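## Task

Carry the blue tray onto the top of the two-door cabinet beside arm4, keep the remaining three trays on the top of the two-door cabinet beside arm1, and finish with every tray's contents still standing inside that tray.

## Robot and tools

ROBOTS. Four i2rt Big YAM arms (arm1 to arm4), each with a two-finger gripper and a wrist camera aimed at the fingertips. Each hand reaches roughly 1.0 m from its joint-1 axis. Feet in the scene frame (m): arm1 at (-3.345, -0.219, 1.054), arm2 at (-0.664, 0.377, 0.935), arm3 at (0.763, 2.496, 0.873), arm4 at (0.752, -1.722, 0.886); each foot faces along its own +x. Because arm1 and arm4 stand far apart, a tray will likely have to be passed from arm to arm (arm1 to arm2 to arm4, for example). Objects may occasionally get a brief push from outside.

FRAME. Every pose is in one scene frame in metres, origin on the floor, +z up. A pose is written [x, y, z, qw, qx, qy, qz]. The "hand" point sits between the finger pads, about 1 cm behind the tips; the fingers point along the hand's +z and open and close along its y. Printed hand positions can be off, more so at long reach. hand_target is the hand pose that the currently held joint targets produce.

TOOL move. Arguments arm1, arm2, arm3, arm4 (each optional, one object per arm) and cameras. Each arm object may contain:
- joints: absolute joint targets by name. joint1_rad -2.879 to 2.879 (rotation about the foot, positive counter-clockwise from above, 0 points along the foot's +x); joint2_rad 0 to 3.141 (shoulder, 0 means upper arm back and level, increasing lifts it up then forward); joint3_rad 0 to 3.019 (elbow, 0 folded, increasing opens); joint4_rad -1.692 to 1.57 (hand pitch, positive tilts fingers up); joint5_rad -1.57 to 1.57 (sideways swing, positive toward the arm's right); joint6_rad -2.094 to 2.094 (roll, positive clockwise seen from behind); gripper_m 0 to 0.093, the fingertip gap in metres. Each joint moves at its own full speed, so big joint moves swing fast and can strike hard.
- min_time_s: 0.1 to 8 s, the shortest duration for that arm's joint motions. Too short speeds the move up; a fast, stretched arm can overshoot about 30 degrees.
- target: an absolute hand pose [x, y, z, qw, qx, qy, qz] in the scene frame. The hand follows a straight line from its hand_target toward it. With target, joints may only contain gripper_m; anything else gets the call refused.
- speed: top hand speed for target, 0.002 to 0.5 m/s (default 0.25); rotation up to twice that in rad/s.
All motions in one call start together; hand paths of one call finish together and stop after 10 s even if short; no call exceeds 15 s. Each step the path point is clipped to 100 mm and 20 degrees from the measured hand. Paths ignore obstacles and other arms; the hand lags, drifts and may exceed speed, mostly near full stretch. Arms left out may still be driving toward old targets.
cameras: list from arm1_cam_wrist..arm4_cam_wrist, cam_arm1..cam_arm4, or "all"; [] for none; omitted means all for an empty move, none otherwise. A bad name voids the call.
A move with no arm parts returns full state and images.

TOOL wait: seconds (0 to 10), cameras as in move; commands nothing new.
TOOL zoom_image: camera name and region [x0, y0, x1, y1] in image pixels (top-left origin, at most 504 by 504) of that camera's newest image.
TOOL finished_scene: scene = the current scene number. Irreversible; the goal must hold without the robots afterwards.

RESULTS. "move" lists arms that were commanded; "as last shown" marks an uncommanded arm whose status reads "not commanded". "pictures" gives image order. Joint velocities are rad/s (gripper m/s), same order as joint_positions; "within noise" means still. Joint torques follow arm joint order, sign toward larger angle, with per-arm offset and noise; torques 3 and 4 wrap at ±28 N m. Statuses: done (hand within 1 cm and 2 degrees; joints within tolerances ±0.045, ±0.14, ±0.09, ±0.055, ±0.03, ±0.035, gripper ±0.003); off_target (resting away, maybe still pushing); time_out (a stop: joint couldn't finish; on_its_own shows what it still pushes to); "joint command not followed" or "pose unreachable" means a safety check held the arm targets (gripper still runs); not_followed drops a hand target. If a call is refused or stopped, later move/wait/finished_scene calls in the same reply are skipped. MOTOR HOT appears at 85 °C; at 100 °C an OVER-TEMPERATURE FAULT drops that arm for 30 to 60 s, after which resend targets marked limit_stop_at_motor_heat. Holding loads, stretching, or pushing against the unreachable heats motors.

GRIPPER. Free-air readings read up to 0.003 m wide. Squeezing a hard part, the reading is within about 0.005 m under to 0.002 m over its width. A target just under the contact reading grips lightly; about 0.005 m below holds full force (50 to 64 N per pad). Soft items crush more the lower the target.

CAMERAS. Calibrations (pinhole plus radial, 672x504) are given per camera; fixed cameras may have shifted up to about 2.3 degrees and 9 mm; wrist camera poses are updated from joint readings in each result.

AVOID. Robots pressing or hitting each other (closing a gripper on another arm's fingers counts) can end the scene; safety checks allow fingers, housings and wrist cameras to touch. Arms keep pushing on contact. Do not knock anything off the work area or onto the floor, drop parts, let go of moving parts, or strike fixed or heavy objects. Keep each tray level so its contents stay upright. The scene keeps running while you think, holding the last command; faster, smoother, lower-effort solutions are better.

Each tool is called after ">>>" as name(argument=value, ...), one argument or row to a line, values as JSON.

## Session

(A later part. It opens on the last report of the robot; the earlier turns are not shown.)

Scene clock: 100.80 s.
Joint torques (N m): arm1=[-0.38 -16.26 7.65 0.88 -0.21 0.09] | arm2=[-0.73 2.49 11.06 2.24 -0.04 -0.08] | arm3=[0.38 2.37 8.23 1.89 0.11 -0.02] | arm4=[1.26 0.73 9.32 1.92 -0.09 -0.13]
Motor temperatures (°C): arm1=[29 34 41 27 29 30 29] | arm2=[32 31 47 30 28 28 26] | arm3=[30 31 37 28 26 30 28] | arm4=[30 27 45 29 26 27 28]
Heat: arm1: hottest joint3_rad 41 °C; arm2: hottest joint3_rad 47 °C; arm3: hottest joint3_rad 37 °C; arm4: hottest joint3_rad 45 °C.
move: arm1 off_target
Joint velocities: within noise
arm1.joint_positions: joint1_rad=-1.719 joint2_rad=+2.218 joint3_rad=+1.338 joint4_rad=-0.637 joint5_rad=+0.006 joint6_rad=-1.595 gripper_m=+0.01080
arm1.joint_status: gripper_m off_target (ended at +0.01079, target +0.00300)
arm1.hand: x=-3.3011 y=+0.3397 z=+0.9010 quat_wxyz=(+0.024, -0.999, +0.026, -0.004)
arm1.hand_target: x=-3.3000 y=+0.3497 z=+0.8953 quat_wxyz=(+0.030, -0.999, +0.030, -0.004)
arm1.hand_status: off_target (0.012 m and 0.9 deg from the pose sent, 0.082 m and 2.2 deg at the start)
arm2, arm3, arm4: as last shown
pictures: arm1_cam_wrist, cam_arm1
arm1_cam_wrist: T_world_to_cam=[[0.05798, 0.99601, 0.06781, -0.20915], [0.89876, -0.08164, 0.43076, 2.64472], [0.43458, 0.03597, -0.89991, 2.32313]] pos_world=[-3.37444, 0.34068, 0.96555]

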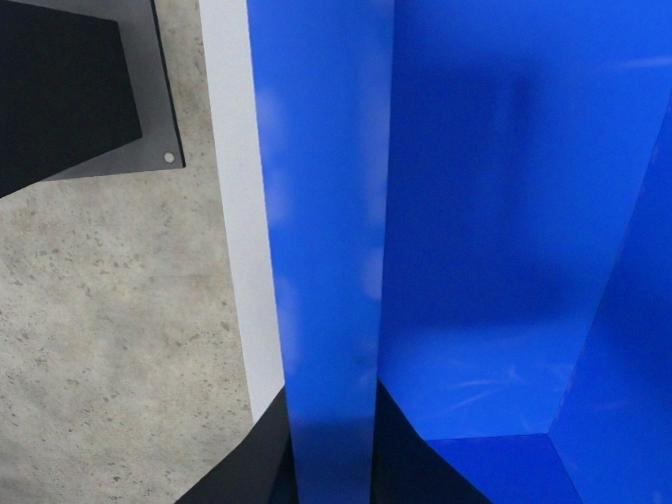

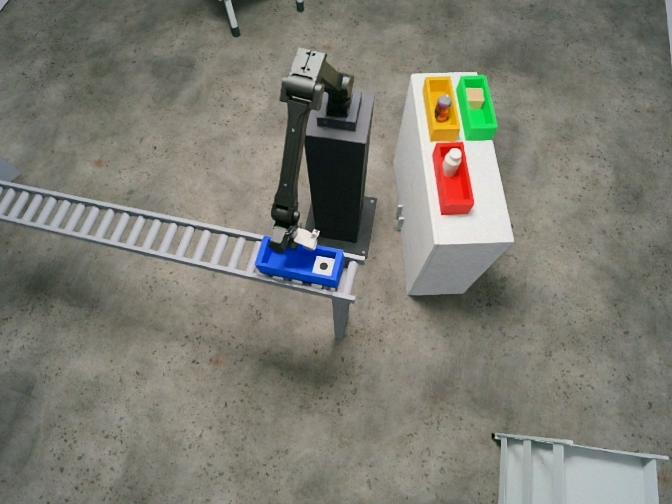

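>>> move(
  arm1={"target":[-3.30,0.35,0.918,-0.025,0.999,-0.03,0.004],"speed":0.1,"joints":{"gripper_m":0.003}},
)

>>> move(
  arm1={"joints":{"gripper_m":0.03}},
)

>>> move(
  arm1={"target":[-3.30,0.34,1.12,-0.025,0.999,-0.03,0.004],"speed":0.25},
  arm2={"target":[-1.09,0.444,0.92,0,0.9994,-0.035,0],"speed":0.25,"joints":{"gripper_m":0.04}},
)

>>> wait(
  seconds=4,
  cameras=["arm2_cam_wrist","cam_arm2"],
)

Scene clock: 107.50 s.
Joint torques (N m): arm1=[-0.38 -19.9 7.76 0.03 -0.19 0.01] | arm2=[-0.79 2.55 11.06 2.21 -0.03 -0.08] | arm3=[0.38 2.08 8.24 1.94 0.09 -0.01] | arm4=[1.03 1.49 9.48 2.15 -0.11 -0.08]
Motor temperatures (°C): arm1=[29 34 41 27 28 30 29] | arm2=[32 31 47 30 28 28 26] | arm3=[30 31 37 28 26 30 28] | arm4=[30 27 45 29 26 27 28]
Heat: arm1: hottest joint3_rad 41 °C; arm2: hottest joint3_rad 47 °C; arm3: hottest joint3_rad 37 °C; arm4: hottest joint3_rad 45 °C.
move: arm1 off_target
Joint velocities: within noise
arm1.joint_positions: joint1_rad=-1.719 joint2_rad=+2.218 joint3_rad=+1.340 joint4_rad=-0.669 joint5_rad=+0.006 joint6_rad=-1.588 gripper_m=+0.01080
arm1.joint_status: gripper_m off_target (ended at +0.01080, target +0.00300)
arm1.hand: x=-3.3016 y=+0.3329 z=+0.9012 quat_wxyz=(+0.009, -1.000, +0.029, -0.004)
arm1.hand_target: x=-3.3000 y=+0.3496 z=+0.9182 quat_wxyz=(+0.025, -0.999, +0.030, -0.004)
arm1.hand_status: off_target (0.024 m and 1.8 deg from the pose sent, 0.020 m and 0.5 deg at the start)
arm2, arm3, arm4: as last shown
pictures: none

Scene clock: 108.07 s.
Joint torques (N m): arm1=[0.03 -19.96 7.64 0.23 -0.18 0.01] | arm2=[-0.73 2.55 11.07 2.22 -0.04 -0.08] | arm3=[0.5 1.96 8.21 1.91 0.08 -0.01] | arm4=[1.38 1.03 9.5 2.15 -0.11 -0.04]
Motor temperatures (°C): arm1=[29 34 40 27 28 30 29] | arm2=[32 31 47 30 28 28 26] | arm3=[30 31 37 28 26 30 28] | arm4=[30 27 45 29 26 27 28]
Heat: arm1: hottest joint3_rad 40 °C; arm2: hottest joint3_rad 47 °C; arm3: hottest joint3_rad 37 °C; arm4: hottest joint3_rad 45 °C.
move: arm1 done
Joint velocities: within noise
arm1.joint_positions: joint1_rad=-1.719 joint2_rad=+2.218 joint3_rad=+1.340 joint4_rad=-0.675 joint5_rad=+0.006 joint6_rad=-1.588 gripper_m=+0.02986
arm1.joint_status: all done
arm1.hand: x=-3.3017 y=+0.3313 z=+0.9012 quat_wxyz=(+0.006, -1.000, +0.029, -0.004)
arm1.hand_target: x=-3.3000 y=+0.3495 z=+0.9181 quat_wxyz=(+0.025, -0.999, +0.030, -0.004)
arm1.hand_status: not commanded
arm2.joint_positions: joint1_rad=-0.739 joint2_rad=+0.622 joint3_rad=+1.415 joint4_rad=-1.193 joint5_rad=+0.010 joint6_rad=+0.602 gripper_m=+0.09396
arm2.joint_status: not commanded
arm2.hand: x=-0.8363 y=+0.5624 z=+1.5157 quat_wxyz=(-0.073, +0.628, -0.550, -0.545)
arm2.hand_target: x=-0.8342 y=+0.5599 z=+1.5249 quat_wxyz=(-0.074, +0.624, -0.547, -0.554)
arm2.hand_status: not commanded
arm3.joint_positions: joint1_rad=+0.571 joint2_rad=+0.631 joint3_rad=+1.447 joint4_rad=-1.461 joint5_rad=+0.147 joint6_rad=+0.795 gripper_m=+0.09396
arm3.joint_status: not commanded
arm3.hand: x=+0.8909 y=+2.6771 z=+1.4095 quat_wxyz=(-0.314, +0.093, -0.890, -0.316)
arm3.hand_target: x=+0.8898 y=+2.6751 z=+1.4176 quat_wxyz=(-0.319, +0.092, -0.886, -0.324)
arm3.hand_status: not commanded
arm4.joint_positions: joint1_rad=-0.559 joint2_rad=+0.633 joint3_rad=+1.377 joint4_rad=-1.198 joint5_rad=-0.205 joint6_rad=-0.427 gripper_m=+0.09396
arm4.joint_status: not commanded
arm4.hand: x=+0.9030 y=-1.9335 z=+1.4466 quat_wxyz=(-0.443, -0.222, -0.816, +0.299)
arm4.hand_target: x=+0.9016 y=-1.9308 z=+1.4599 quat_wxyz=(-0.451, -0.218, -0.809, +0.308)
arm4.hand_status: not commanded
pictures: none

Scene clock: 112.43 s.
Joint torques (N m): arm1=[-0.03 -18.26 11.26 0.2 -0.3 -0.02] | arm2=[0.09 -10.58 11.33 0.25 -0.22 -0.17] | arm3=[0.5 2.26 8.23 1.94 0.08 -0.02] | arm4=[1.73 2.08 9.47 2.04 -0.1 -0.15]
Motor temperatures (°C): arm1=[29 34 40 27 28 30 28] | arm2=[32 31 46 30 28 28 26] | arm3=[30 31 37 27 26 30 28] | arm4=[30 27 45 29 26 27 28]
Heat: arm1: hottest joint3_rad 40 °C; arm2: hottest joint3_rad 46 °C; arm3: hottest joint3_rad 37 °C; arm4: hottest joint3_rad 45 °C.
move: arm1 off_target; arm2 off_target
Joint velocities: within noise
arm1.joint_positions: joint1_rad=-1.726 joint2_rad=+1.885 joint3_rad=+1.395 joint4_rad=-1.084 joint5_rad=+0.009 joint6_rad=-1.588 gripper_m=+0.02995
arm1.joint_status: not commanded
arm1.hand: x=-3.2987 y=+0.3192 z=+1.0934 quat_wxyz=(-0.005, -0.999, +0.033, -0.004)
arm1.hand_target: x=-3.3000 y=+0.3388 z=+1.1203 quat_wxyz=(+0.025, -0.999, +0.030, -0.004)
arm1.hand_status: off_target (0.034 m and 3.4 deg from the pose sent, 0.219 m and 2.2 deg at the start)
arm2.joint_positions: joint1_rad=-0.069 joint2_rad=+1.696 joint3_rad=+0.943 joint4_rad=-0.822 joint5_rad=-0.002 joint6_rad=-0.075 gripper_m=+0.04012
arm2.joint_status: all done
arm2.hand: x=-1.0722 y=+0.4465 z=+0.9195 quat_wxyz=(-0.001, +0.999, -0.046, +0.007)
arm2.hand_target: x=-1.0896 y=+0.4439 z=+0.9203 quat_wxyz=(+0.000, +0.999, -0.035, +0.000)
arm2.hand_status: off_target (0.018 m and 1.6 deg from the pose sent, 0.658 m and 99.4 deg at the start)
arm3, arm4: as last shown
pictures: none

Scene clock: 116.43 s.
Joint torques (N m): arm1=[0.03 -18.26 11.26 0.2 -0.3 -0.02] | arm2=[0.21 -10.58 11.32 0.24 -0.23 -0.15] | arm3=[0.5 2.14 8.18 1.94 0.1 -0.01] | arm4=[1.32 1.32 9.33 2.06 -0.11 -0.07]
Motor temperatures (°C): arm1=[29 34 41 27 28 30 28] | arm2=[32 31 46 30 28 28 26] | arm3=[30 31 37 27 26 30 28] | arm4=[30 27 45 29 26 27 28]
Heat: arm1: hottest joint3_rad 41 °C; arm2: hottest joint3_rad 46 °C; arm3: hottest joint3_rad 37 °C; arm4: hottest joint3_rad 45 °C.
Joint velocities: within noise
arm1.joint_positions: joint1_rad=-1.726 joint2_rad=+1.885 joint3_rad=+1.395 joint4_rad=-1.084 joint5_rad=+0.009 joint6_rad=-1.588 gripper_m=+0.02995
arm1.joint_status: not commanded
arm1.hand: x=-3.2987 y=+0.3192 z=+1.0934 quat_wxyz=(-0.005, -0.999, +0.033, -0.004)
arm1.hand_target: x=-3.3000 y=+0.3388 z=+1.1203 quat_wxyz=(+0.025, -0.999, +0.030, -0.004)
arm1.hand_status: off_target (0.034 m and 3.4 deg from the pose sent, 0.219 m and 2.2 deg at the start)
arm2.joint_positions: joint1_rad=-0.069 joint2_rad=+1.696 joint3_rad=+0.943 joint4_rad=-0.822 joint5_rad=-0.002 joint6_rad=-0.076 gripper_m=+0.04012
arm2.joint_status: all done
arm2.hand: x=-1.0722 y=+0.4465 z=+0.9195 quat_wxyz=(-0.001, +0.999, -0.046, +0.007)
arm2.hand_target: x=-1.0896 y=+0.4439 z=+0.9203 quat_wxyz=(+0.000, +0.999, -0.035, +0.000)
arm2.hand_status: off_target (0.018 m and 1.5 deg from the pose sent, 0.658 m and 99.4 deg at the start)
arm3.joint_positions: joint1_rad=+0.571 joint2_rad=+0.631 joint3_rad=+1.447 joint4_rad=-1.461 joint5_rad=+0.147 joint6_rad=+0.795 gripper_m=+0.09396
arm3.joint_status: not commanded
arm3.hand: x=+0.8909 y=+2.6771 z=+1.4095 quat_wxyz=(-0.314, +0.093, -0.890, -0.316)
arm3.hand_target: x=+0.8898 y=+2.6751 z=+1.4176 quat_wxyz=(-0.319, +0.092, -0.886, -0.324)
arm3.hand_status: not commanded
arm4.joint_positions: joint1_rad=-0.559 joint2_rad=+0.633 joint3_rad=+1.377 joint4_rad=-1.198 joint5_rad=-0.205 joint6_rad=-0.427 gripper_m=+0.09396
arm4.joint_status: not commanded
arm4.hand: x=+0.9030 y=-1.9335 z=+1.4466 quat_wxyz=(-0.443, -0.222, -0.816, +0.299)
arm4.hand_target: x=+0.9016 y=-1.9308 z=+1.4599 quat_wxyz=(-0.451, -0.218, -0.809, +0.308)
arm4.hand_status: not commanded
wait: 4.00 s; at rest by 0.27 s
arm2_cam_wrist: T_world_to_cam=[[0.08349, 0.99647, -0.00847, -0.34604], [0.89954, -0.07171, 0.43091, 0.63965], [0.42879, -0.0436, -0.90235, 1.3993]] pos_world=[-1.1465, 0.4517, 0.98409]

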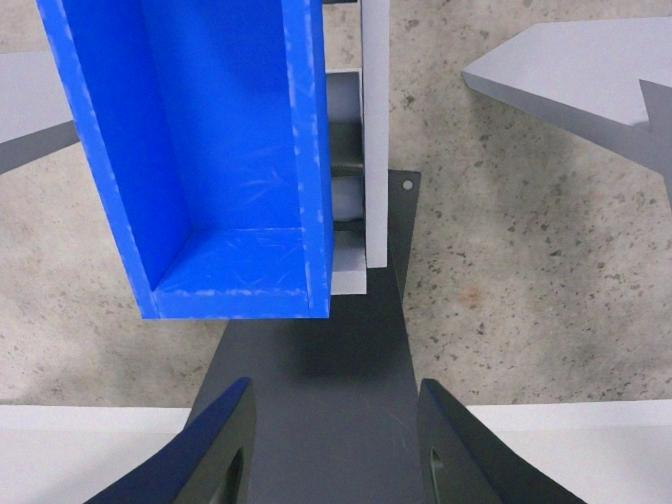

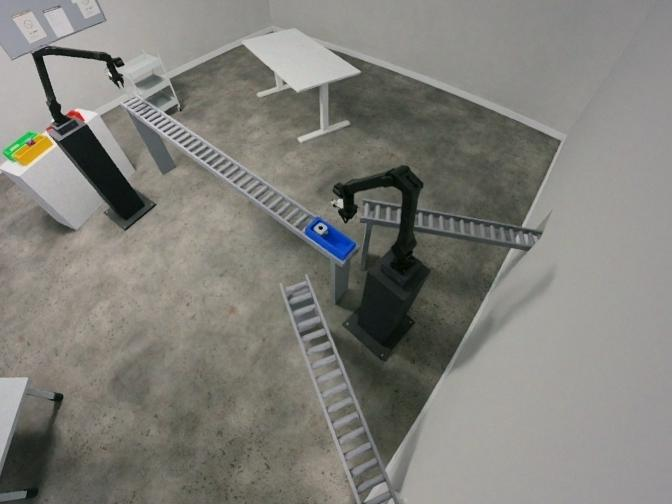

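>>> move(
  arm2={"target":[-1.165,0.436,0.79,0,0.9995,-0.031,0],"speed":0.2,"joints":{"gripper_m":0.035}},
  cameras=["arm2_cam_wrist"],
)

Scene clock: 127.83 s.
Joint torques (N m): arm1=[0.03 -18.26 11.26 0.2 -0.3 -0.02] | arm2=[0.09 -14.51 9.22 0.64 -0.2 0.07] | arm3=[0.5 2.2 8.27 1.91 0.1 -0.01] | arm4=[0.38 0.91 9.5 2.13 -0.15 -0.08]
Motor temperatures (°C): arm1=[29 34 41 27 28 30 28] | arm2=[32 31 46 30 28 28 26] | arm3=[30 31 37 27 26 30 28] | arm4=[29 27 45 29 26 27 28]
Heat: arm1: hottest joint3_rad 41 °C; arm2: hottest joint3_rad 46 °C; arm3: hottest joint3_rad 37 °C; arm4: hottest joint3_rad 45 °C.
move: arm2 off_target
Joint velocities: within noise
arm1, arm3, arm4: as last shown
arm2.joint_positions: joint1_rad=-0.029 joint2_rad=+2.093 joint3_rad=+1.148 joint4_rad=-0.626 joint5_rad=-0.002 joint6_rad=-0.066 gripper_m=+0.03512
arm2.joint_status: all done
arm2.hand: x=-1.1517 y=+0.4405 z=+0.7973 quat_wxyz=(-0.001, +0.999, -0.031, +0.005)
arm2.hand_target: x=-1.1645 y=+0.4358 z=+0.7903 quat_wxyz=(+0.000, +1.000, -0.031, +0.000)
arm2.hand_status: off_target (0.016 m and 0.6 deg from the pose sent, 0.160 m and 1.9 deg at the start)
arm2_cam_wrist: T_world_to_cam=[[0.05382, 0.99851, -0.00884, -0.36931], [0.90287, -0.04488, 0.42757, 0.75799], [0.42653, -0.03099, -0.90394, 1.31596]] pos_world=[-1.22579, 0.44356, 0.8622]

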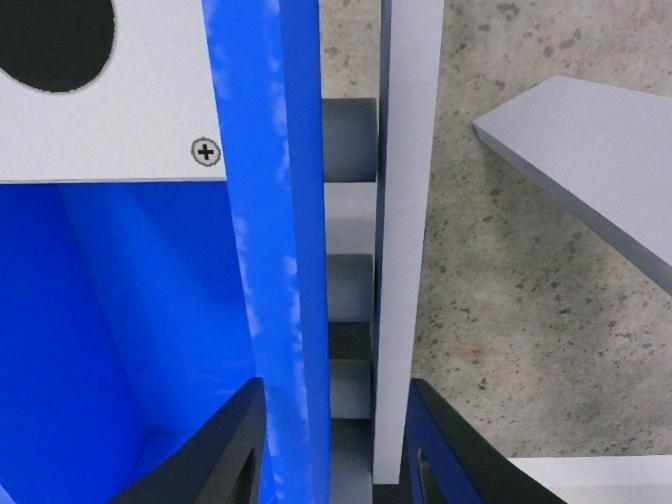

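>>> move(
  arm2={"target":[-1.167,0.4185,0.733,0,0.9996,-0.027,0],"speed":0.1,"joints":{"gripper_m":0.035}},
)

>>> move(
  arm2={"joints":{"gripper_m":0.0}},
  cameras=["arm2_cam_wrist"],
)

Scene clock: 135.00 s.
Joint torques (N m): arm1=[-0.03 -18.26 11.26 0.2 -0.3 -0.02] | arm2=[1.55 -8.47 5.94 0.91 -0.08 0.08] | arm3=[0.56 2.32 8.25 1.91 0.09 0] | arm4=[0.5 1.26 9.61 2.09 -0.1 -0.03]
Motor temperatures (°C): arm1=[29 34 41 27 28 30 28] | arm2=[32 32 45 30 28 28 26] | arm3=[30 31 37 27 26 30 28] | arm4=[29 27 45 29 26 27 28]
Heat: arm1: hottest joint3_rad 41 °C; arm2: hottest joint3_rad 45 °C; arm3: hottest joint3_rad 37 °C; arm4: hottest joint3_rad 45 °C.
move: arm2 off_target
Joint velocities: within noise
arm1, arm3, arm4: as last shown
arm2.joint_positions: joint1_rad=-0.014 joint2_rad=+2.122 joint3_rad=+1.192 joint4_rad=-0.523 joint5_rad=-0.002 joint6_rad=-0.042 gripper_m=+0.03511
arm2.joint_status: all done
arm2.hand: x=-1.1944 y=+0.4382 z=+0.7945 quat_wxyz=(-0.005, +0.998, -0.035, -0.053)
arm2.hand_target: x=-1.1619 y=+0.4197 z=+0.7398 quat_wxyz=(-0.001, +1.000, -0.027, +0.000)
arm2.hand_status: off_target (0.070 m and 6.2 deg from the pose sent, 0.070 m and 0.8 deg at the start)
pictures: none

Scene clock: 135.70 s.
Joint torques (N m): arm1=[-0.03 -18.26 11.26 0.2 -0.3 -0.02] | arm2=[0.15 -8.53 5.7 0.91 -0.38 0.07] | arm3=[0.44 1.96 8.24 1.91 0.1 -0.01] | arm4=[1.14 0.97 9.5 1.89 -0.07 -0.11]
Motor temperatures (°C): arm1=[29 34 41 27 28 30 28] | arm2=[32 32 45 30 28 28 26] | arm3=[30 31 37 27 26 30 28] | arm4=[29 27 45 29 26 27 28]
Heat: arm1: hottest joint3_rad 41 °C; arm2: hottest joint3_rad 45 °C; arm3: hottest joint3_rad 37 °C; arm4: hottest joint3_rad 45 °C.
move: arm2 done
Joint velocities: within noise
arm1, arm3, arm4: as last shown
arm2.joint_positions: joint1_rad=+0.004 joint2_rad=+2.122 joint3_rad=+1.195 joint4_rad=-0.523 joint5_rad=+0.005 joint6_rad=-0.041 gripper_m=+0.00107
arm2.joint_status: all done
arm2.hand: x=-1.1965 y=+0.4299 z=+0.7948 quat_wxyz=(-0.008, +0.998, -0.027, -0.054)
arm2.hand_target: x=-1.1617 y=+0.4198 z=+0.7396 quat_wxyz=(-0.001, +1.000, -0.027, +0.000)
arm2.hand_status: not commanded
arm2_cam_wrist: T_world_to_cam=[[0.0457, 0.99895, 0.00391, -0.3764], [0.94724, -0.04457, 0.31742, 0.9396], [0.31726, -0.0108, -0.94828, 1.22833]] pos_world=[-1.26252, 0.43114, 0.86803]

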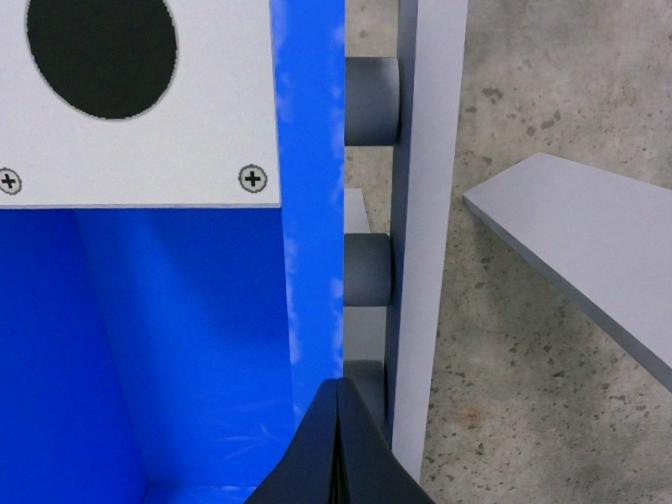

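>>> move(
  arm2={"target":[-1.165,0.420,0.84,0,0.9996,-0.027,0],"speed":0.15},
)

>>> move(
  arm2={"target":[-1.17,0.412,0.79,0,0.9996,-0.027,0],"speed":0.12,"joints":{"gripper_m":0.035}},
  cameras=["arm2_cam_wrist"],
)

Scene clock: 141.53 s.
Joint torques (N m): arm1=[-0.03 -18.26 11.28 0.21 -0.3 -0.02] | arm2=[0.09 -17.2 6.76 -0.09 -0.21 0.06] | arm3=[0.67 2.2 8.24 1.91 0.09 0] | arm4=[0.38 1.03 9.58 1.74 -0.07 -0.05]
Motor temperatures (°C): arm1=[29 33 42 27 28 30 28] | arm2=[32 32 43 30 28 28 27] | arm3=[30 31 38 27 26 30 28] | arm4=[29 27 46 29 26 27 28]
Heat: arm1: hottest joint3_rad 42 °C; arm2: hottest joint3_rad 43 °C; arm3: hottest joint3_rad 38 °C; arm4: hottest joint3_rad 46 °C.
move: arm2 done
Joint velocities: within noise
arm1, arm3, arm4: as last shown
arm2.joint_positions: joint1_rad=+0.004 joint2_rad=+2.017 joint3_rad=+1.180 joint4_rad=-0.711 joint5_rad=-0.001 joint6_rad=-0.041 gripper_m=+0.00100
arm2.joint_status: not commanded
arm2.hand: x=-1.1683 y=+0.4260 z=+0.8407 quat_wxyz=(-0.002, +1.000, -0.027, -0.006)
arm2.hand_target: x=-1.1649 y=+0.4201 z=+0.8400 quat_wxyz=(+0.000, +1.000, -0.027, +0.000)
arm2.hand_status: done (0.007 m and 0.7 deg from the pose sent, 0.056 m and 6.3 deg at the start)
pictures: none

Scene clock: 142.73 s.
Joint torques (N m): arm1=[0.03 -18.26 11.26 0.2 -0.3 -0.02] | arm2=[0.21 -15.15 7.43 0.7 -0.2 0.07] | arm3=[0.38 2.08 8.23 1.94 0.09 0] | arm4=[-0.44 1.03 9.42 2.06 -0.1 -0.06]
Motor temperatures (°C): arm1=[29 33 42 27 28 30 28] | arm2=[32 32 43 30 28 28 27] | arm3=[30 31 38 27 26 30 28] | arm4=[29 27 46 29 26 27 28]
Heat: arm1: hottest joint3_rad 42 °C; arm2: hottest joint3_rad 43 °C; arm3: hottest joint3_rad 38 °C; arm4: hottest joint3_rad 46 °C.
move: arm2 off_target
Joint velocities: within noise
arm1, arm3, arm4: as last shown
arm2.joint_positions: joint1_rad=+0.019 joint2_rad=+2.100 joint3_rad=+1.180 joint4_rad=-0.632 joint5_rad=-0.001 joint6_rad=-0.026 gripper_m=+0.03491
arm2.joint_status: all done
arm2.hand: x=-1.1682 y=+0.4182 z=+0.8008 quat_wxyz=(-0.002, +1.000, -0.027, -0.003)
arm2.hand_target: x=-1.1695 y=+0.4121 z=+0.7901 quat_wxyz=(+0.000, +1.000, -0.027, +0.000)
arm2.hand_status: off_target (0.013 m and 0.4 deg from the pose sent, 0.053 m and 0.7 deg at the start)
arm2_cam_wrist: T_world_to_cam=[[0.04519, 0.99895, -0.00721, -0.35767], [0.91063, -0.03822, 0.41145, 0.7896], [0.41074, -0.02516, -0.91141, 1.31058]] pos_world=[-1.24117, 0.42045, 0.86702]

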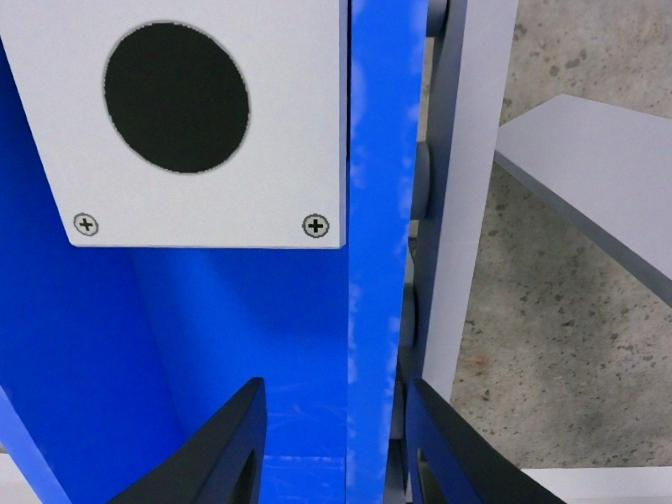

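>>> move(
  arm2={"target":[-1.157,0.4315,0.785,0,0.9996,-0.027,0],"speed":0.1,"joints":{"gripper_m":0.035}},
  cameras=["arm2_cam_wrist"],
)

Scene clock: 148.67 s.
Joint torques (N m): arm1=[-0.03 -18.26 11.26 0.2 -0.3 -0.02] | arm2=[-1.49 -15.56 5.33 0.75 -0.19 -0.15] | arm3=[0.67 2.32 8.2 1.96 0.09 -0.01] | arm4=[1.08 1.49 9.46 2.04 -0.11 -0.1]
Motor temperatures (°C): arm1=[29 33 42 27 28 30 28] | arm2=[32 32 43 30 28 28 27] | arm3=[30 31 38 27 26 30 28] | arm4=[29 27 46 29 26 27 28]
Heat: arm1: hottest joint3_rad 42 °C; arm2: hottest joint3_rad 43 °C; arm3: hottest joint3_rad 38 °C; arm4: hottest joint3_rad 46 °C.
move: arm2 off_target
Joint velocities: within noise
arm1, arm3, arm4: as last shown
arm2.joint_positions: joint1_rad=+0.001 joint2_rad=+2.100 joint3_rad=+1.166 joint4_rad=-0.603 joint5_rad=-0.002 joint6_rad=-0.044 gripper_m=+0.03491
arm2.joint_status: all done
arm2.hand: x=-1.1670 y=+0.4274 z=+0.7978 quat_wxyz=(-0.002, +1.000, -0.027, -0.011)
arm2.hand_target: x=-1.1568 y=+0.4312 z=+0.7854 quat_wxyz=(+0.000, +1.000, -0.027, +0.000)
arm2.hand_status: off_target (0.017 m and 1.3 deg from the pose sent, 0.024 m and 0.5 deg at the start)
arm2_cam_wrist: T_world_to_cam=[[0.04573, 0.99893, -0.00719, -0.36642], [0.91692, -0.03911, 0.39716, 0.80924], [0.39645, -0.02475, -0.91772, 1.29578]] pos_world=[-1.23897, 0.42975, 0.86513]

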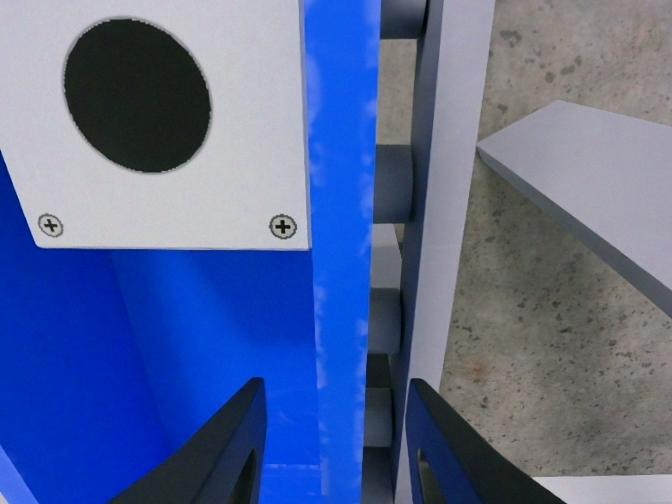

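>>> move(
  arm2={"target":[-1.142,0.4335,0.772,0,0.9996,-0.027,0],"speed":0.1,"joints":{"gripper_m":0.035}},
)

>>> move(
  arm2={"target":[-1.148,0.4335,0.727,0,0.9996,-0.027,0],"speed":0.1,"joints":{"gripper_m":0.035}},
  cameras=["arm2_cam_wrist"],
)

Scene clock: 153.90 s.
Joint torques (N m): arm1=[-0.03 -18.26 11.26 0.21 -0.3 -0.02] | arm2=[-1.73 -14.51 4.93 0.77 -0.2 -0.16] | arm3=[0.5 2.14 8.25 1.88 0.1 -0.01] | arm4=[0.32 1.9 9.37 2.1 -0.11 -0.11]
Motor temperatures (°C): arm1=[29 33 42 27 28 30 27] | arm2=[32 32 42 30 28 28 27] | arm3=[30 31 38 27 26 30 28] | arm4=[29 27 46 29 26 27 28]
Heat: arm1: hottest joint3_rad 42 °C; arm2: hottest joint3_rad 42 °C; arm3: hottest joint3_rad 38 °C; arm4: hottest joint3_rad 46 °C.
move: arm2 off_target
Joint velocities: within noise
arm1, arm3, arm4: as last shown
arm2.joint_positions: joint1_rad=-0.005 joint2_rad=+2.100 joint3_rad=+1.121 joint4_rad=-0.550 joint5_rad=-0.002 joint6_rad=-0.051 gripper_m=+0.03491
arm2.joint_status: all done
arm2.hand: x=-1.1548 y=+0.4289 z=+0.7882 quat_wxyz=(-0.002, +1.000, -0.026, -0.015)
arm2.hand_target: x=-1.1417 y=+0.4331 z=+0.7726 quat_wxyz=(+0.000, +1.000, -0.027, +0.000)
arm2.hand_status: off_target (0.021 m and 1.8 deg from the pose sent, 0.036 m and 1.3 deg at the start)
pictures: none

Scene clock: 154.97 s.
Joint torques (N m): arm1=[-0.03 -18.26 11.26 0.2 -0.3 -0.02] | arm2=[-1.55 -14.33 7.38 0.66 -0.19 -0.13] | arm3=[0.5 2.32 8.27 1.91 0.09 -0.01] | arm4=[1.2 0.91 9.35 1.99 -0.06 -0.11]
Motor temperatures (°C): arm1=[29 33 42 27 28 30 27] | arm2=[32 32 42 30 28 28 26] | arm3=[30 31 38 27 26 30 28] | arm4=[29 27 46 29 26 27 28]
Heat: arm1: hottest joint3_rad 42 °C; arm2: hottest joint3_rad 42 °C; arm3: hottest joint3_rad 38 °C; arm4: hottest joint3_rad 46 °C.
move: arm2 off_target
Joint velocities: within noise
arm1.joint_positions: joint1_rad=-1.726 joint2_rad=+1.885 joint3_rad=+1.395 joint4_rad=-1.084 joint5_rad=+0.009 joint6_rad=-1.588 gripper_m=+0.02995
arm1.joint_status: not commanded
arm1.hand: x=-3.2987 y=+0.3192 z=+1.0934 quat_wxyz=(-0.005, -0.999, +0.033, -0.004)
arm1.hand_target: x=-3.3000 y=+0.3388 z=+1.1203 quat_wxyz=(+0.025, -0.999, +0.030, -0.004)
arm1.hand_status: not commanded
arm2.joint_positions: joint1_rad=-0.005 joint2_rad=+2.209 joint3_rad=+1.124 joint4_rad=-0.475 joint5_rad=-0.002 joint6_rad=-0.052 gripper_m=+0.03491
arm2.joint_status: all done
arm2.hand: x=-1.1421 y=+0.4280 z=+0.7382 quat_wxyz=(-0.001, +1.000, -0.026, +0.000)
arm2.hand_target: x=-1.1475 y=+0.4334 z=+0.7273 quat_wxyz=(+0.000, +1.000, -0.027, +0.000)
arm2.hand_status: off_target (0.014 m and 0.2 deg from the pose sent, 0.062 m and 1.8 deg at the start)
arm3.joint_positions: joint1_rad=+0.571 joint2_rad=+0.631 joint3_rad=+1.447 joint4_rad=-1.461 joint5_rad=+0.147 joint6_rad=+0.795 gripper_m=+0.09396
arm3.joint_status: not commanded
arm3.hand: x=+0.8909 y=+2.6771 z=+1.4095 quat_wxyz=(-0.314, +0.093, -0.890, -0.316)
arm3.hand_target: x=+0.8898 y=+2.6751 z=+1.4176 quat_wxyz=(-0.319, +0.092, -0.886, -0.324)
arm3.hand_status: not commanded
arm4.joint_positions: joint1_rad=-0.559 joint2_rad=+0.633 joint3_rad=+1.377 joint4_rad=-1.198 joint5_rad=-0.205 joint6_rad=-0.427 gripper_m=+0.09396
arm4.joint_status: not commanded
arm4.hand: x=+0.9030 y=-1.9335 z=+1.4466 quat_wxyz=(-0.443, -0.222, -0.816, +0.299)
arm4.hand_target: x=+0.9016 y=-1.9308 z=+1.4599 quat_wxyz=(-0.451, -0.218, -0.809, +0.308)
arm4.hand_status: not commanded
arm2_cam_wrist: T_world_to_cam=[[0.04373, 0.99901, -0.00836, -0.36995], [0.90755, -0.03623, 0.41839, 0.78244], [0.41767, -0.02588, -0.90823, 1.24898]] pos_world=[-1.21558, 0.43025, 0.80391]

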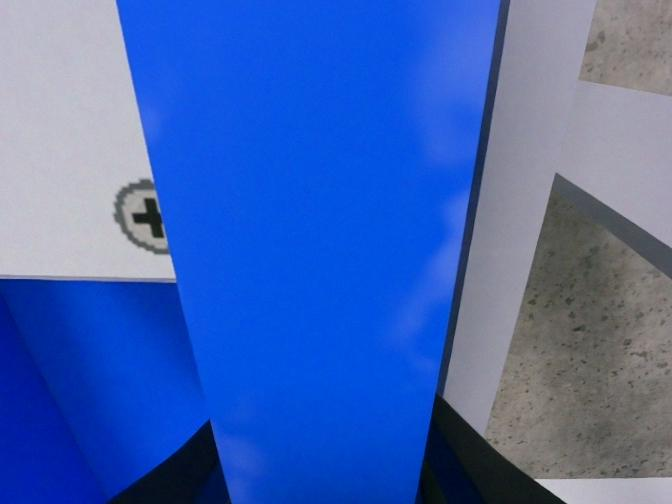

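>>> move(
  arm2={"joints":{"gripper_m":0.0}},
)

>>> move(
  arm2={"target":[-1.15,0.435,1.03,0,0.9996,-0.027,0],"speed":0.15,"joints":{"gripper_m":0.0}},
  cameras=["arm2_cam_wrist","cam_arm2"],
)

Scene clock: 167.20 s.
Joint torques (N m): arm1=[-0.03 -18.26 11.25 0.2 -0.3 -0.02] | arm2=[-1.55 -14.33 7.38 0.65 -0.39 -0.04] | arm3=[0.56 2.02 8.23 1.91 0.09 -0.01] | arm4=[1.08 1.44 9.5 2.11 -0.14 -0.06]
Motor temperatures (°C): arm1=[29 33 43 27 27 30 27] | arm2=[32 33 41 30 28 28 26] | arm3=[30 31 38 27 26 29 28] | arm4=[29 27 46 29 26 27 28]
Heat: arm1: hottest joint3_rad 43 °C; arm2: hottest joint3_rad 41 °C; arm3: hottest joint3_rad 38 °C; arm4: hottest joint3_rad 46 °C.
move: arm2 off_target
Joint velocities: within noise
arm1, arm3, arm4: as last shown
arm2.joint_positions: joint1_rad=-0.005 joint2_rad=+2.209 joint3_rad=+1.124 joint4_rad=-0.475 joint5_rad=+0.002 joint6_rad=-0.061 gripper_m=+0.01208
arm2.joint_status: gripper_m off_target (ended at +0.01212, target +0.00000)
arm2.hand: x=-1.1420 y=+0.4288 z=+0.7382 quat_wxyz=(-0.003, +1.000, -0.022, +0.001)
arm2.hand_target: x=-1.1475 y=+0.4333 z=+0.7273 quat_wxyz=(+0.000, +1.000, -0.027, +0.000)
arm2.hand_status: not commanded
pictures: none

Scene clock: 170.03 s.
Joint torques (N m): arm1=[-0.03 -18.26 11.28 0.2 -0.3 -0.02] | arm2=[-1.73 -17.61 15.51 -0.18 -0.36 -0.11] | arm3=[0.67 2.2 8.25 1.91 0.1 0] | arm4=[1.79 1.2 9.4 2.03 -0.07 -0.09]
Motor temperatures (°C): arm1=[29 33 43 27 27 30 27] | arm2=[32 33 42 30 28 28 27] | arm3=[30 31 38 27 26 29 28] | arm4=[29 27 46 29 26 27 28]
Heat: arm1: hottest joint3_rad 43 °C; arm2: hottest joint3_rad 42 °C; arm3: hottest joint3_rad 38 °C; arm4: hottest joint3_rad 46 °C.
move: arm2 off_target
Joint velocities: within noise
arm1, arm3, arm4: as last shown
arm2.joint_positions: joint1_rad=-0.008 joint2_rad=+1.717 joint3_rad=+1.207 joint4_rad=-1.149 joint5_rad=+0.003 joint6_rad=-0.061 gripper_m=+0.01208
arm2.joint_status: gripper_m off_target (ended at +0.01208, target +0.00000)
arm2.hand: x=-1.1176 y=+0.4266 z=+0.9921 quat_wxyz=(+0.000, +0.998, -0.023, +0.050)
arm2.hand_target: x=-1.1473 y=+0.4349 z=+1.0309 quat_wxyz=(-0.001, +1.000, -0.027, +0.000)
arm2.hand_status: off_target (0.051 m and 5.7 deg from the pose sent, 0.292 m and 0.7 deg at the start)
arm2_cam_wrist: T_world_to_cam=[[0.0391, 0.99919, -0.00983, -0.37136], [0.86207, -0.02875, 0.50597, 0.51306], [0.50527, -0.02826, -0.8625, 1.52283]] pos_world=[-1.19722, 0.42885, 1.05019]

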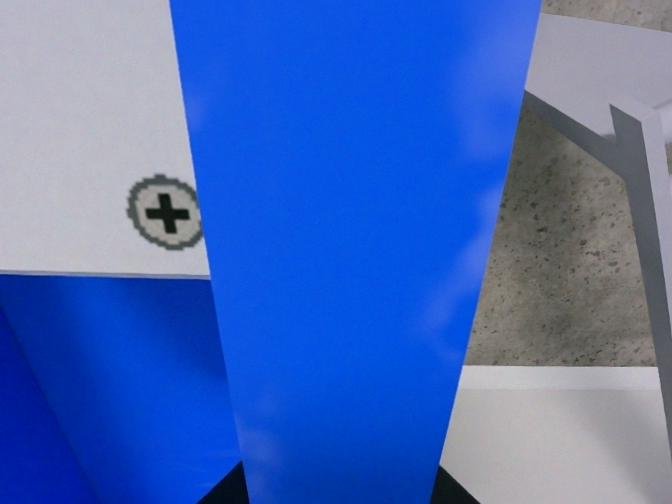

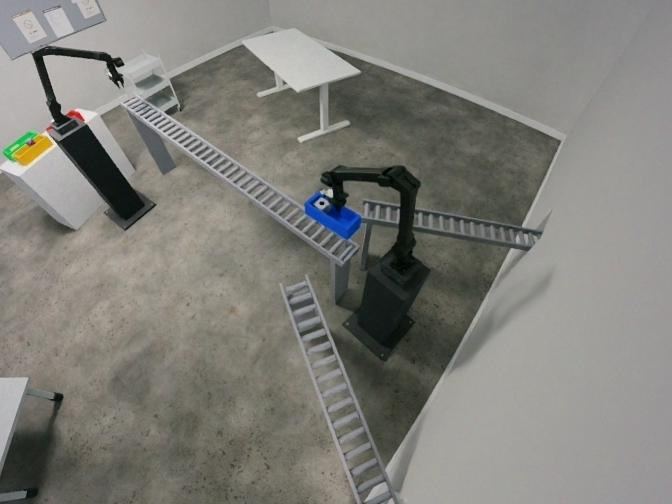

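>>> move(
  arm2={"target":[-1.05,0.1,0.98,-0.02,0.961,-0.276,0],"speed":0.25},
)

>>> move(
  arm2={"target":[-0.995,-0.02,0.9,-0.01,0.957,-0.288,0],"speed":0.2},
  cameras=["cam_arm2","arm2_cam_wrist"],
)

>>> zoom_image(
  camera="cam_arm2",
  region=[240, 220, 380, 360],
)

Scene clock: 204.67 s.
Joint torques (N m): arm1=[0.03 -18.26 11.26 0.2 -0.3 -0.02] | arm2=[-0.91 -14.68 14.95 0.03 0.34 0.11] | arm3=[0.62 2.08 8.27 1.95 0.09 0] | arm4=[1.44 1.03 9.47 1.91 -0.12 -0.09]
Motor temperatures (°C): arm1=[29 33 43 27 27 30 27] | arm2=[31 33 53 30 28 28 28] | arm3=[29 31 38 27 26 29 28] | arm4=[29 27 46 29 26 27 28]
Heat: arm1: hottest joint3_rad 43 °C; arm2: hottest joint3_rad 53 °C; arm3: hottest joint3_rad 38 °C; arm4: hottest joint3_rad 46 °C.
move: arm2 off_target
Joint velocities: within noise
arm1, arm3, arm4: as last shown
arm2.joint_positions: joint1_rad=+0.737 joint2_rad=+1.735 joint3_rad=+1.123 joint4_rad=-1.058 joint5_rad=+0.021 joint6_rad=+1.181 gripper_m=+0.01208
arm2.joint_status: not commanded
arm2.hand: x=-1.0193 y=+0.1191 z=+0.9571 quat_wxyz=(-0.049, +0.962, -0.267, +0.027)
arm2.hand_target: x=-1.0483 y=+0.1012 z=+0.9813 quat_wxyz=(-0.019, +0.961, -0.276, +0.000)
arm2.hand_status: off_target (0.043 m and 4.6 deg from the pose sent, 0.334 m and 30.0 deg at the start)
pictures: none

Scene clock: 206.37 s.
Joint torques (N m): arm1=[-0.03 -18.26 11.26 0.2 -0.3 -0.02] | arm2=[-0.32 -16.38 13.46 0.44 0.42 0.11] | arm3=[0.38 1.96 8.24 1.91 0.09 -0.01] | arm4=[1.32 1.26 9.47 1.92 -0.07 -0.11]
Motor temperatures (°C): arm1=[29 33 43 27 27 30 27] | arm2=[31 34 53 30 28 28 28] | arm3=[29 31 38 27 26 29 28] | arm4=[29 27 46 29 26 27 28]
Heat: arm1: hottest joint3_rad 43 °C; arm2: hottest joint3_rad 53 °C; arm3: hottest joint3_rad 38 °C; arm4: hottest joint3_rad 46 °C.
move: arm2 off_target
Joint velocities: within noise
arm1, arm3, arm4: as last shown
arm2.joint_positions: joint1_rad=+0.977 joint2_rad=+1.936 joint3_rad=+1.190 joint4_rad=-0.908 joint5_rad=+0.005 joint6_rad=+1.452 gripper_m=+0.01208
arm2.joint_status: not commanded
arm2.hand: x=-0.9714 y=+0.0081 z=+0.8843 quat_wxyz=(-0.042, +0.958, -0.283, +0.019)
arm2.hand_target: x=-0.9937 y=-0.0186 z=+0.9015 quat_wxyz=(-0.010, +0.958, -0.288, +0.000)
arm2.hand_status: off_target (0.040 m and 4.3 deg from the pose sent, 0.152 m and 6.0 deg at the start)
pictures: arm2_cam_wrist, cam_arm2
arm2_cam_wrist: T_world_to_cam=[[0.53338, 0.84203, 0.08057, 0.44164], [0.74399, -0.51231, 0.42896, 0.38684], [0.40248, -0.16886, -0.89972, 1.27836]] pos_world=[-1.03787, 0.04216, 0.94865]

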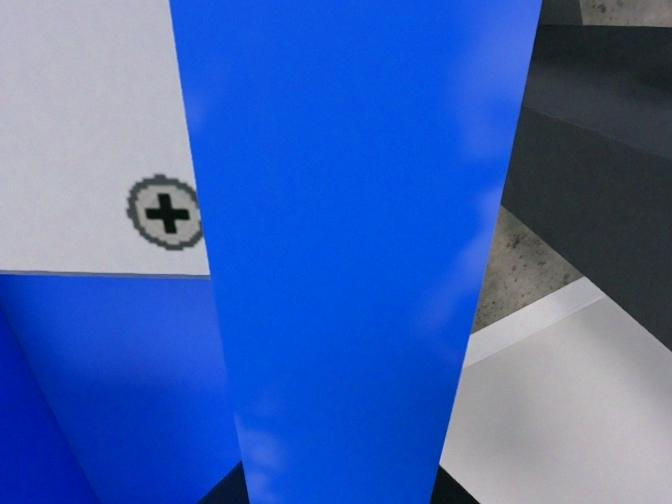

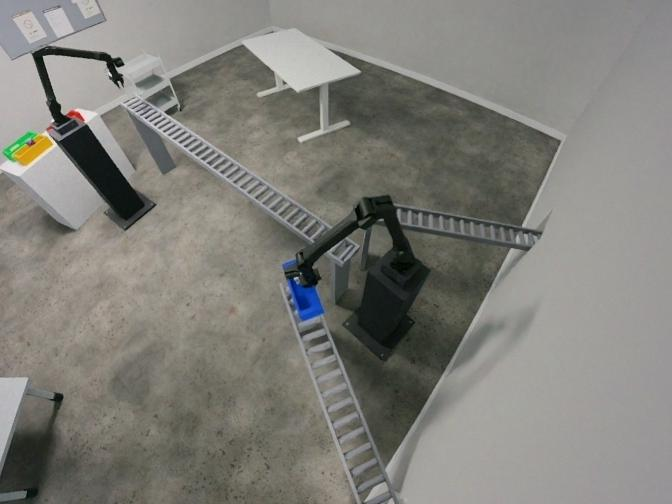

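Scaled by 3.600 from the camera's image (finer frame: 960x720).

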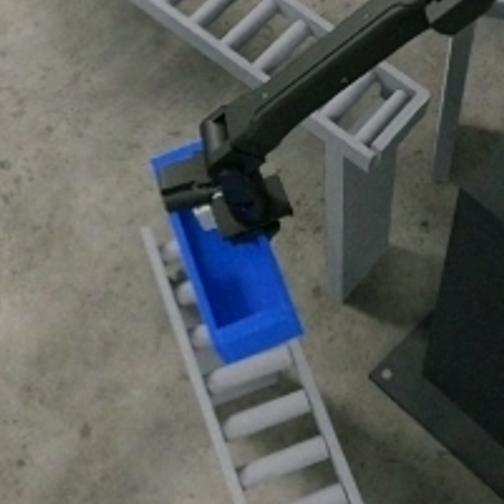

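>>> move(
  arm2={"target":[-1.01,-0.045,0.83,0.02,0.955,-0.297,-0.02],"speed":0.15},
  cameras=["cam_arm2","arm2_cam_wrist"],
)

>>> zoom_image(
  camera="cam_arm2",
  region=[260, 240, 360, 340],
)

Scene clock: 215.90 s.
Joint torques (N m): arm1=[-0.03 -18.2 11.28 0.2 -0.3 -0.02] | arm2=[0.32 -17.96 11.97 0.79 0.46 0.09] | arm3=[0.44 2.14 8.2 1.95 0.1 -0.02] | arm4=[0.62 1.79 9.51 2.03 -0.15 -0.06]
Motor temperatures (°C): arm1=[29 33 44 27 27 30 27] | arm2=[31 34 53 30 28 28 29] | arm3=[29 31 38 27 26 29 28] | arm4=[29 27 47 29 26 27 28]
Heat: arm1: hottest joint3_rad 44 °C; arm2: hottest joint3_rad 53 °C; arm3: hottest joint3_rad 38 °C; arm4: hottest joint3_rad 47 °C.
move: arm2 off_target
Joint velocities: within noise
arm1, arm3, arm4: as last shown
arm2.joint_positions: joint1_rad=+0.981 joint2_rad=+2.089 joint3_rad=+1.214 joint4_rad=-0.709 joint5_rad=+0.019 joint6_rad=+1.484 gripper_m=+0.01208
arm2.joint_status: not commanded
arm2.hand: x=-0.9897 y=-0.0139 z=+0.8149 quat_wxyz=(-0.013, +0.955, -0.296, -0.001)
arm2.hand_target: x=-1.0088 y=-0.0439 z=+0.8318 quat_wxyz=(+0.020, +0.954, -0.297, -0.020)
arm2.hand_status: off_target (0.040 m and 4.3 deg from the pose sent, 0.085 m and 8.5 deg at the start)
pictures: arm2_cam_wrist, cam_arm2
arm2_cam_wrist: T_world_to_cam=[[0.5587, 0.82926, 0.01362, 0.55485], [0.75368, -0.51449, 0.40898, 0.44483], [0.34616, -0.21823, -0.91244, 1.17343]] pos_world=[-1.05144, 0.02482, 0.88121]

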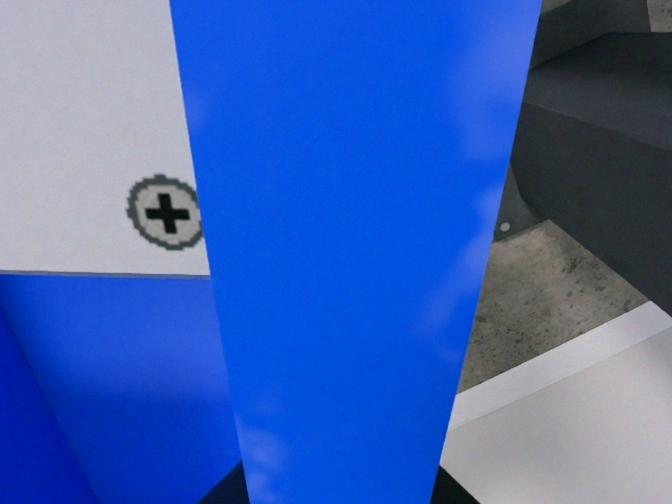

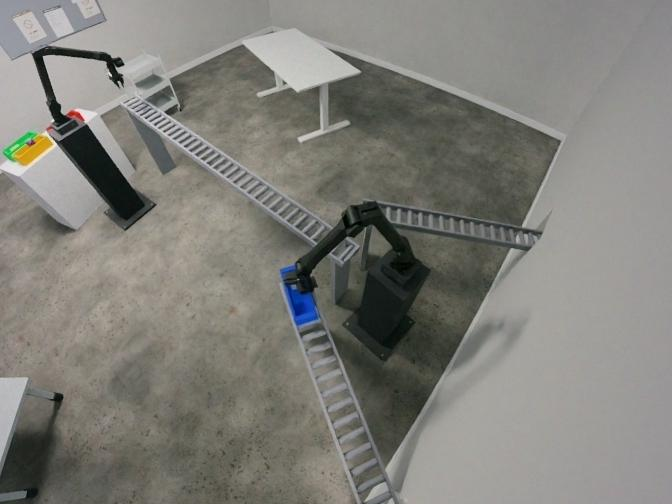

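Scaled by 5.040 from the camera's image (finer frame: 960x720).

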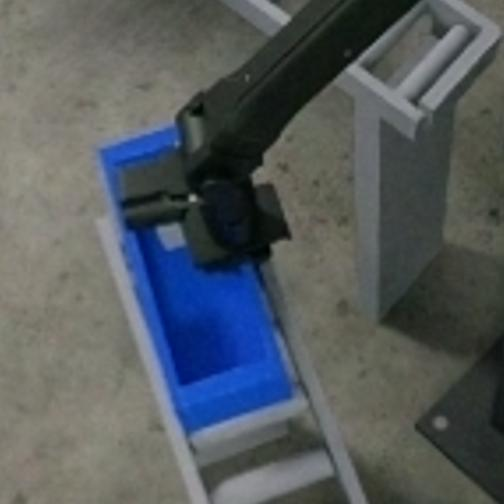

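>>> move(
  arm2={"target":[-1.002,-0.045,0.773,0.02,0.954,-0.300,-0.02],"speed":0.12},
  cameras=["cam_arm2"],
)

>>> zoom_image(
  camera="cam_arm2",
  region=[260, 240, 360, 340],
)

Scene clock: 221.90 s.
Joint torques (N m): arm1=[-0.03 -18.26 11.26 0.21 -0.3 -0.02] | arm2=[0.32 -18.78 10.15 0.81 0.46 0.09] | arm3=[0.5 2.08 8.27 1.94 0.1 -0.01] | arm4=[0.97 1.08 9.35 2.17 -0.1 -0.1]
Motor temperatures (°C): arm1=[29 34 44 27 27 30 27] | arm2=[31 35 53 30 28 28 29] | arm3=[29 31 38 27 26 29 28] | arm4=[29 27 47 29 26 27 28]
Heat: arm1: hottest joint3_rad 44 °C; arm2: hottest joint3_rad 53 °C; arm3: hottest joint3_rad 38 °C; arm4: hottest joint3_rad 47 °C.
move: arm2 off_target
Joint velocities: within noise
arm1, arm3, arm4: as last shown
arm2.joint_positions: joint1_rad=+0.992 joint2_rad=+2.203 joint3_rad=+1.214 joint4_rad=-0.593 joint5_rad=+0.020 joint6_rad=+1.501 gripper_m=+0.01208
arm2.joint_status: not commanded
arm2.hand: x=-0.9835 y=-0.0153 z=+0.7592 quat_wxyz=(-0.012, +0.954, -0.299, -0.002)
arm2.hand_target: x=-1.0009 y=-0.0441 z=+0.7744 quat_wxyz=(+0.020, +0.954, -0.300, -0.020)
arm2.hand_status: off_target (0.038 m and 4.2 deg from the pose sent, 0.054 m and 4.4 deg at the start)

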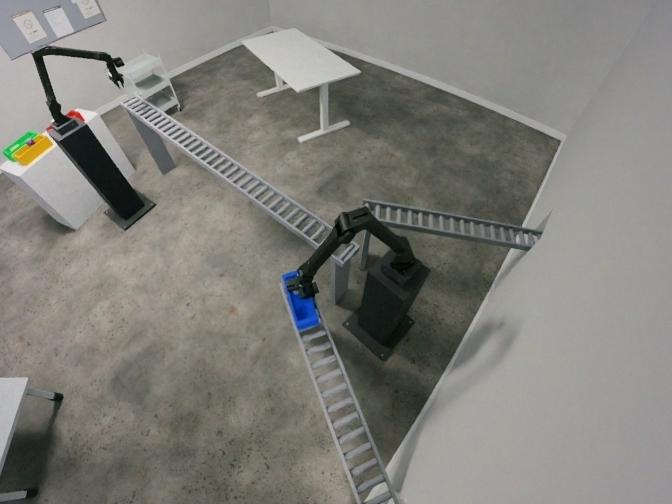

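Scaled by 5.040 from the camera's image (finer frame: 960x720).

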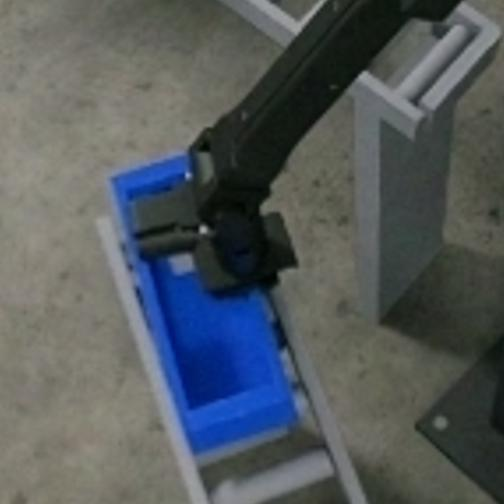

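>>> move(
  arm2={"target":[-1.002,-0.045,0.745,0.02,0.954,-0.300,-0.02],"speed":0.08},
)

>>> move(
  arm2={"target":[-1.002,-0.045,0.728,0.02,0.954,-0.300,-0.02],"speed":0.06},
  cameras=["cam_arm2"],
)

>>> zoom_image(
  camera="cam_arm2",
  region=[260, 240, 360, 340],
)

Scene clock: 227.37 s.
Joint torques (N m): arm1=[-0.03 -18.26 11.26 0.2 -0.3 -0.02] | arm2=[0.21 -18.55 10.04 0.83 0.41 0.08] | arm3=[0.38 2.14 8.23 1.92 0.09 -0.01] | arm4=[0.79 1.73 9.42 2.17 -0.11 -0.11]
Motor temperatures (°C): arm1=[29 34 44 27 27 30 27] | arm2=[31 35 52 30 28 28 29] | arm3=[29 31 38 27 26 29 28] | arm4=[29 27 47 29 26 27 28]
Heat: arm1: hottest joint3_rad 44 °C; arm2: hottest joint3_rad 52 °C; arm3: hottest joint3_rad 38 °C; arm4: hottest joint3_rad 47 °C.
move: arm2 off_target
Joint velocities: within noise
arm1, arm3, arm4: as last shown
arm2.joint_positions: joint1_rad=+0.992 joint2_rad=+2.257 joint3_rad=+1.222 joint4_rad=-0.543 joint5_rad=+0.021 joint6_rad=+1.502 gripper_m=+0.01208
arm2.joint_status: not commanded
arm2.hand: x=-0.9831 y=-0.0148 z=+0.7343 quat_wxyz=(-0.011, +0.954, -0.300, -0.003)
arm2.hand_target: x=-1.0009 y=-0.0441 z=+0.7465 quat_wxyz=(+0.020, +0.954, -0.300, -0.020)
arm2.hand_status: off_target (0.037 m and 4.0 deg from the pose sent, 0.038 m and 4.2 deg at the start)
pictures: none

Scene clock: 228.33 s.
Joint torques (N m): arm1=[0.03 -18.32 11.26 0.2 -0.3 -0.02] | arm2=[0.21 -16.56 10.35 1.21 0.09 0.07] | arm3=[0.44 2.26 8.23 1.87 0.1 -0.01] | arm4=[1.49 1.55 9.48 2 -0.08 -0.05]
Motor temperatures (°C): arm1=[29 34 44 27 27 30 27] | arm2=[31 35 51 30 28 28 29] | arm3=[29 31 38 27 26 29 28] | arm4=[29 27 47 29 26 27 28]
Heat: arm1: hottest joint3_rad 44 °C; arm2: hottest joint3_rad 51 °C; arm3: hottest joint3_rad 38 °C; arm4: hottest joint3_rad 47 °C.
move: arm2 off_target
Joint velocities: within noise
arm1.joint_positions: joint1_rad=-1.726 joint2_rad=+1.885 joint3_rad=+1.395 joint4_rad=-1.084 joint5_rad=+0.009 joint6_rad=-1.588 gripper_m=+0.02995
arm1.joint_status: not commanded
arm1.hand: x=-3.2987 y=+0.3192 z=+1.0934 quat_wxyz=(-0.005, -0.999, +0.033, -0.004)
arm1.hand_target: x=-3.3000 y=+0.3388 z=+1.1203 quat_wxyz=(+0.025, -0.999, +0.030, -0.004)
arm1.hand_status: not commanded
arm2.joint_positions: joint1_rad=+0.993 joint2_rad=+2.271 joint3_rad=+1.227 joint4_rad=-0.522 joint5_rad=+0.028 joint6_rad=+1.502 gripper_m=+0.01208
arm2.joint_status: not commanded
arm2.hand: x=-0.9862 y=-0.0172 z=+0.7285 quat_wxyz=(-0.006, +0.954, -0.300, -0.009)
arm2.hand_target: x=-1.0011 y=-0.0442 z=+0.7297 quat_wxyz=(+0.020, +0.954, -0.300, -0.020)
arm2.hand_status: off_target (0.032 m and 3.3 deg from the pose sent, 0.036 m and 4.0 deg at the start)
arm3.joint_positions: joint1_rad=+0.571 joint2_rad=+0.631 joint3_rad=+1.447 joint4_rad=-1.461 joint5_rad=+0.147 joint6_rad=+0.795 gripper_m=+0.09396
arm3.joint_status: not commanded
arm3.hand: x=+0.8909 y=+2.6771 z=+1.4095 quat_wxyz=(-0.314, +0.093, -0.890, -0.316)
arm3.hand_target: x=+0.8898 y=+2.6751 z=+1.4176 quat_wxyz=(-0.319, +0.092, -0.886, -0.324)
arm3.hand_status: not commanded
arm4.joint_positions: joint1_rad=-0.559 joint2_rad=+0.633 joint3_rad=+1.377 joint4_rad=-1.198 joint5_rad=-0.205 joint6_rad=-0.427 gripper_m=+0.09396
arm4.joint_status: not commanded
arm4.hand: x=+0.9030 y=-1.9335 z=+1.4466 quat_wxyz=(-0.443, -0.222, -0.816, +0.299)
arm4.hand_target: x=+0.9016 y=-1.9308 z=+1.4599 quat_wxyz=(-0.451, -0.218, -0.809, +0.308)
arm4.hand_status: not commanded

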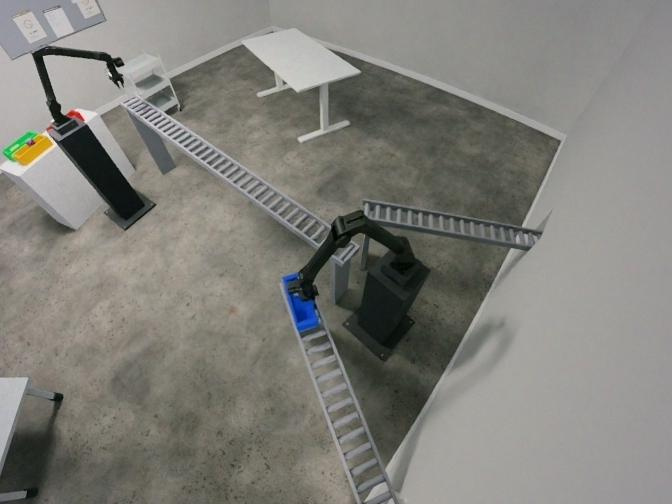

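Scaled by 5.040 from the camera's image (finer frame: 960x720).

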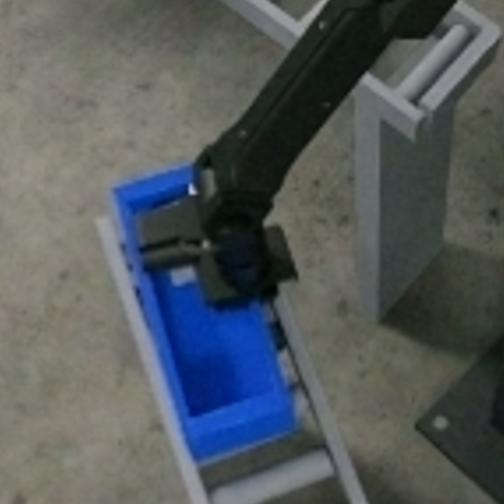

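>>> move(
  arm2={"target":[-0.998,-0.039,0.712,0.01,0.954,-0.300,-0.015],"speed":0.05},
  cameras=["cam_arm2"],
)

>>> zoom_image(
  camera="cam_arm2",
  region=[270, 260, 340, 330],
)

Scene clock: 238.63 s.
Joint torques (N m): arm1=[-0.03 -18.26 11.26 0.2 -0.3 -0.02] | arm2=[0.03 -14.45 10.4 1.32 -0.39 0.08] | arm3=[0.73 2.14 8.24 1.92 0.11 -0.01] | arm4=[0.91 0.97 9.58 2.07 -0.09 -0.1]
Motor temperatures (°C): arm1=[29 34 44 27 27 30 27] | arm2=[31 36 48 30 28 28 29] | arm3=[29 31 38 27 26 29 28] | arm4=[29 27 47 29 26 27 28]
Heat: arm1: hottest joint3_rad 44 °C; arm2: hottest joint3_rad 48 °C; arm3: hottest joint3_rad 38 °C; arm4: hottest joint3_rad 47 °C.
move: arm2 off_target
Joint velocities: within noise
arm1, arm3, arm4: as last shown
arm2.joint_positions: joint1_rad=+0.993 joint2_rad=+2.279 joint3_rad=+1.230 joint4_rad=-0.518 joint5_rad=+0.037 joint6_rad=+1.498 gripper_m=+0.01208
arm2.joint_status: not commanded
arm2.hand: x=-0.9875 y=-0.0164 z=+0.7252 quat_wxyz=(-0.008, +0.954, -0.298, -0.013)
arm2.hand_target: x=-0.9971 y=-0.0379 z=+0.7134 quat_wxyz=(+0.010, +0.954, -0.300, -0.015)
arm2.hand_status: off_target (0.028 m and 2.1 deg from the pose sent, 0.030 m and 2.0 deg at the start)

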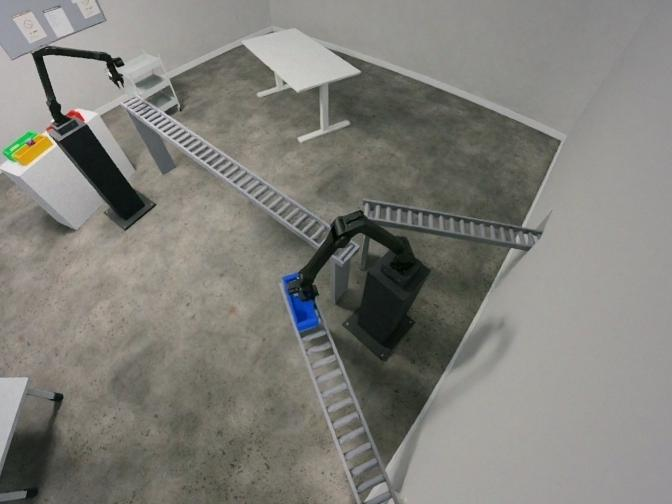

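Scaled by 7.200 from the camera's image (finer frame: 960x720).

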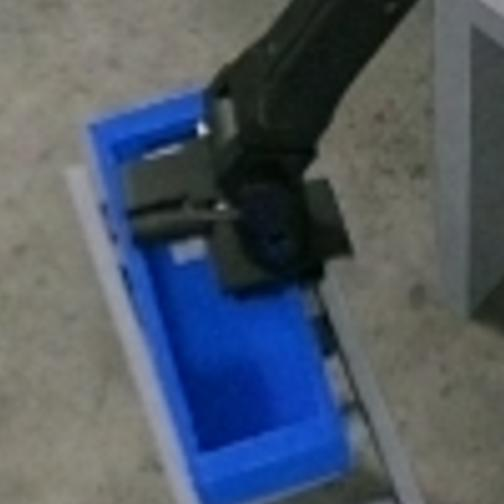

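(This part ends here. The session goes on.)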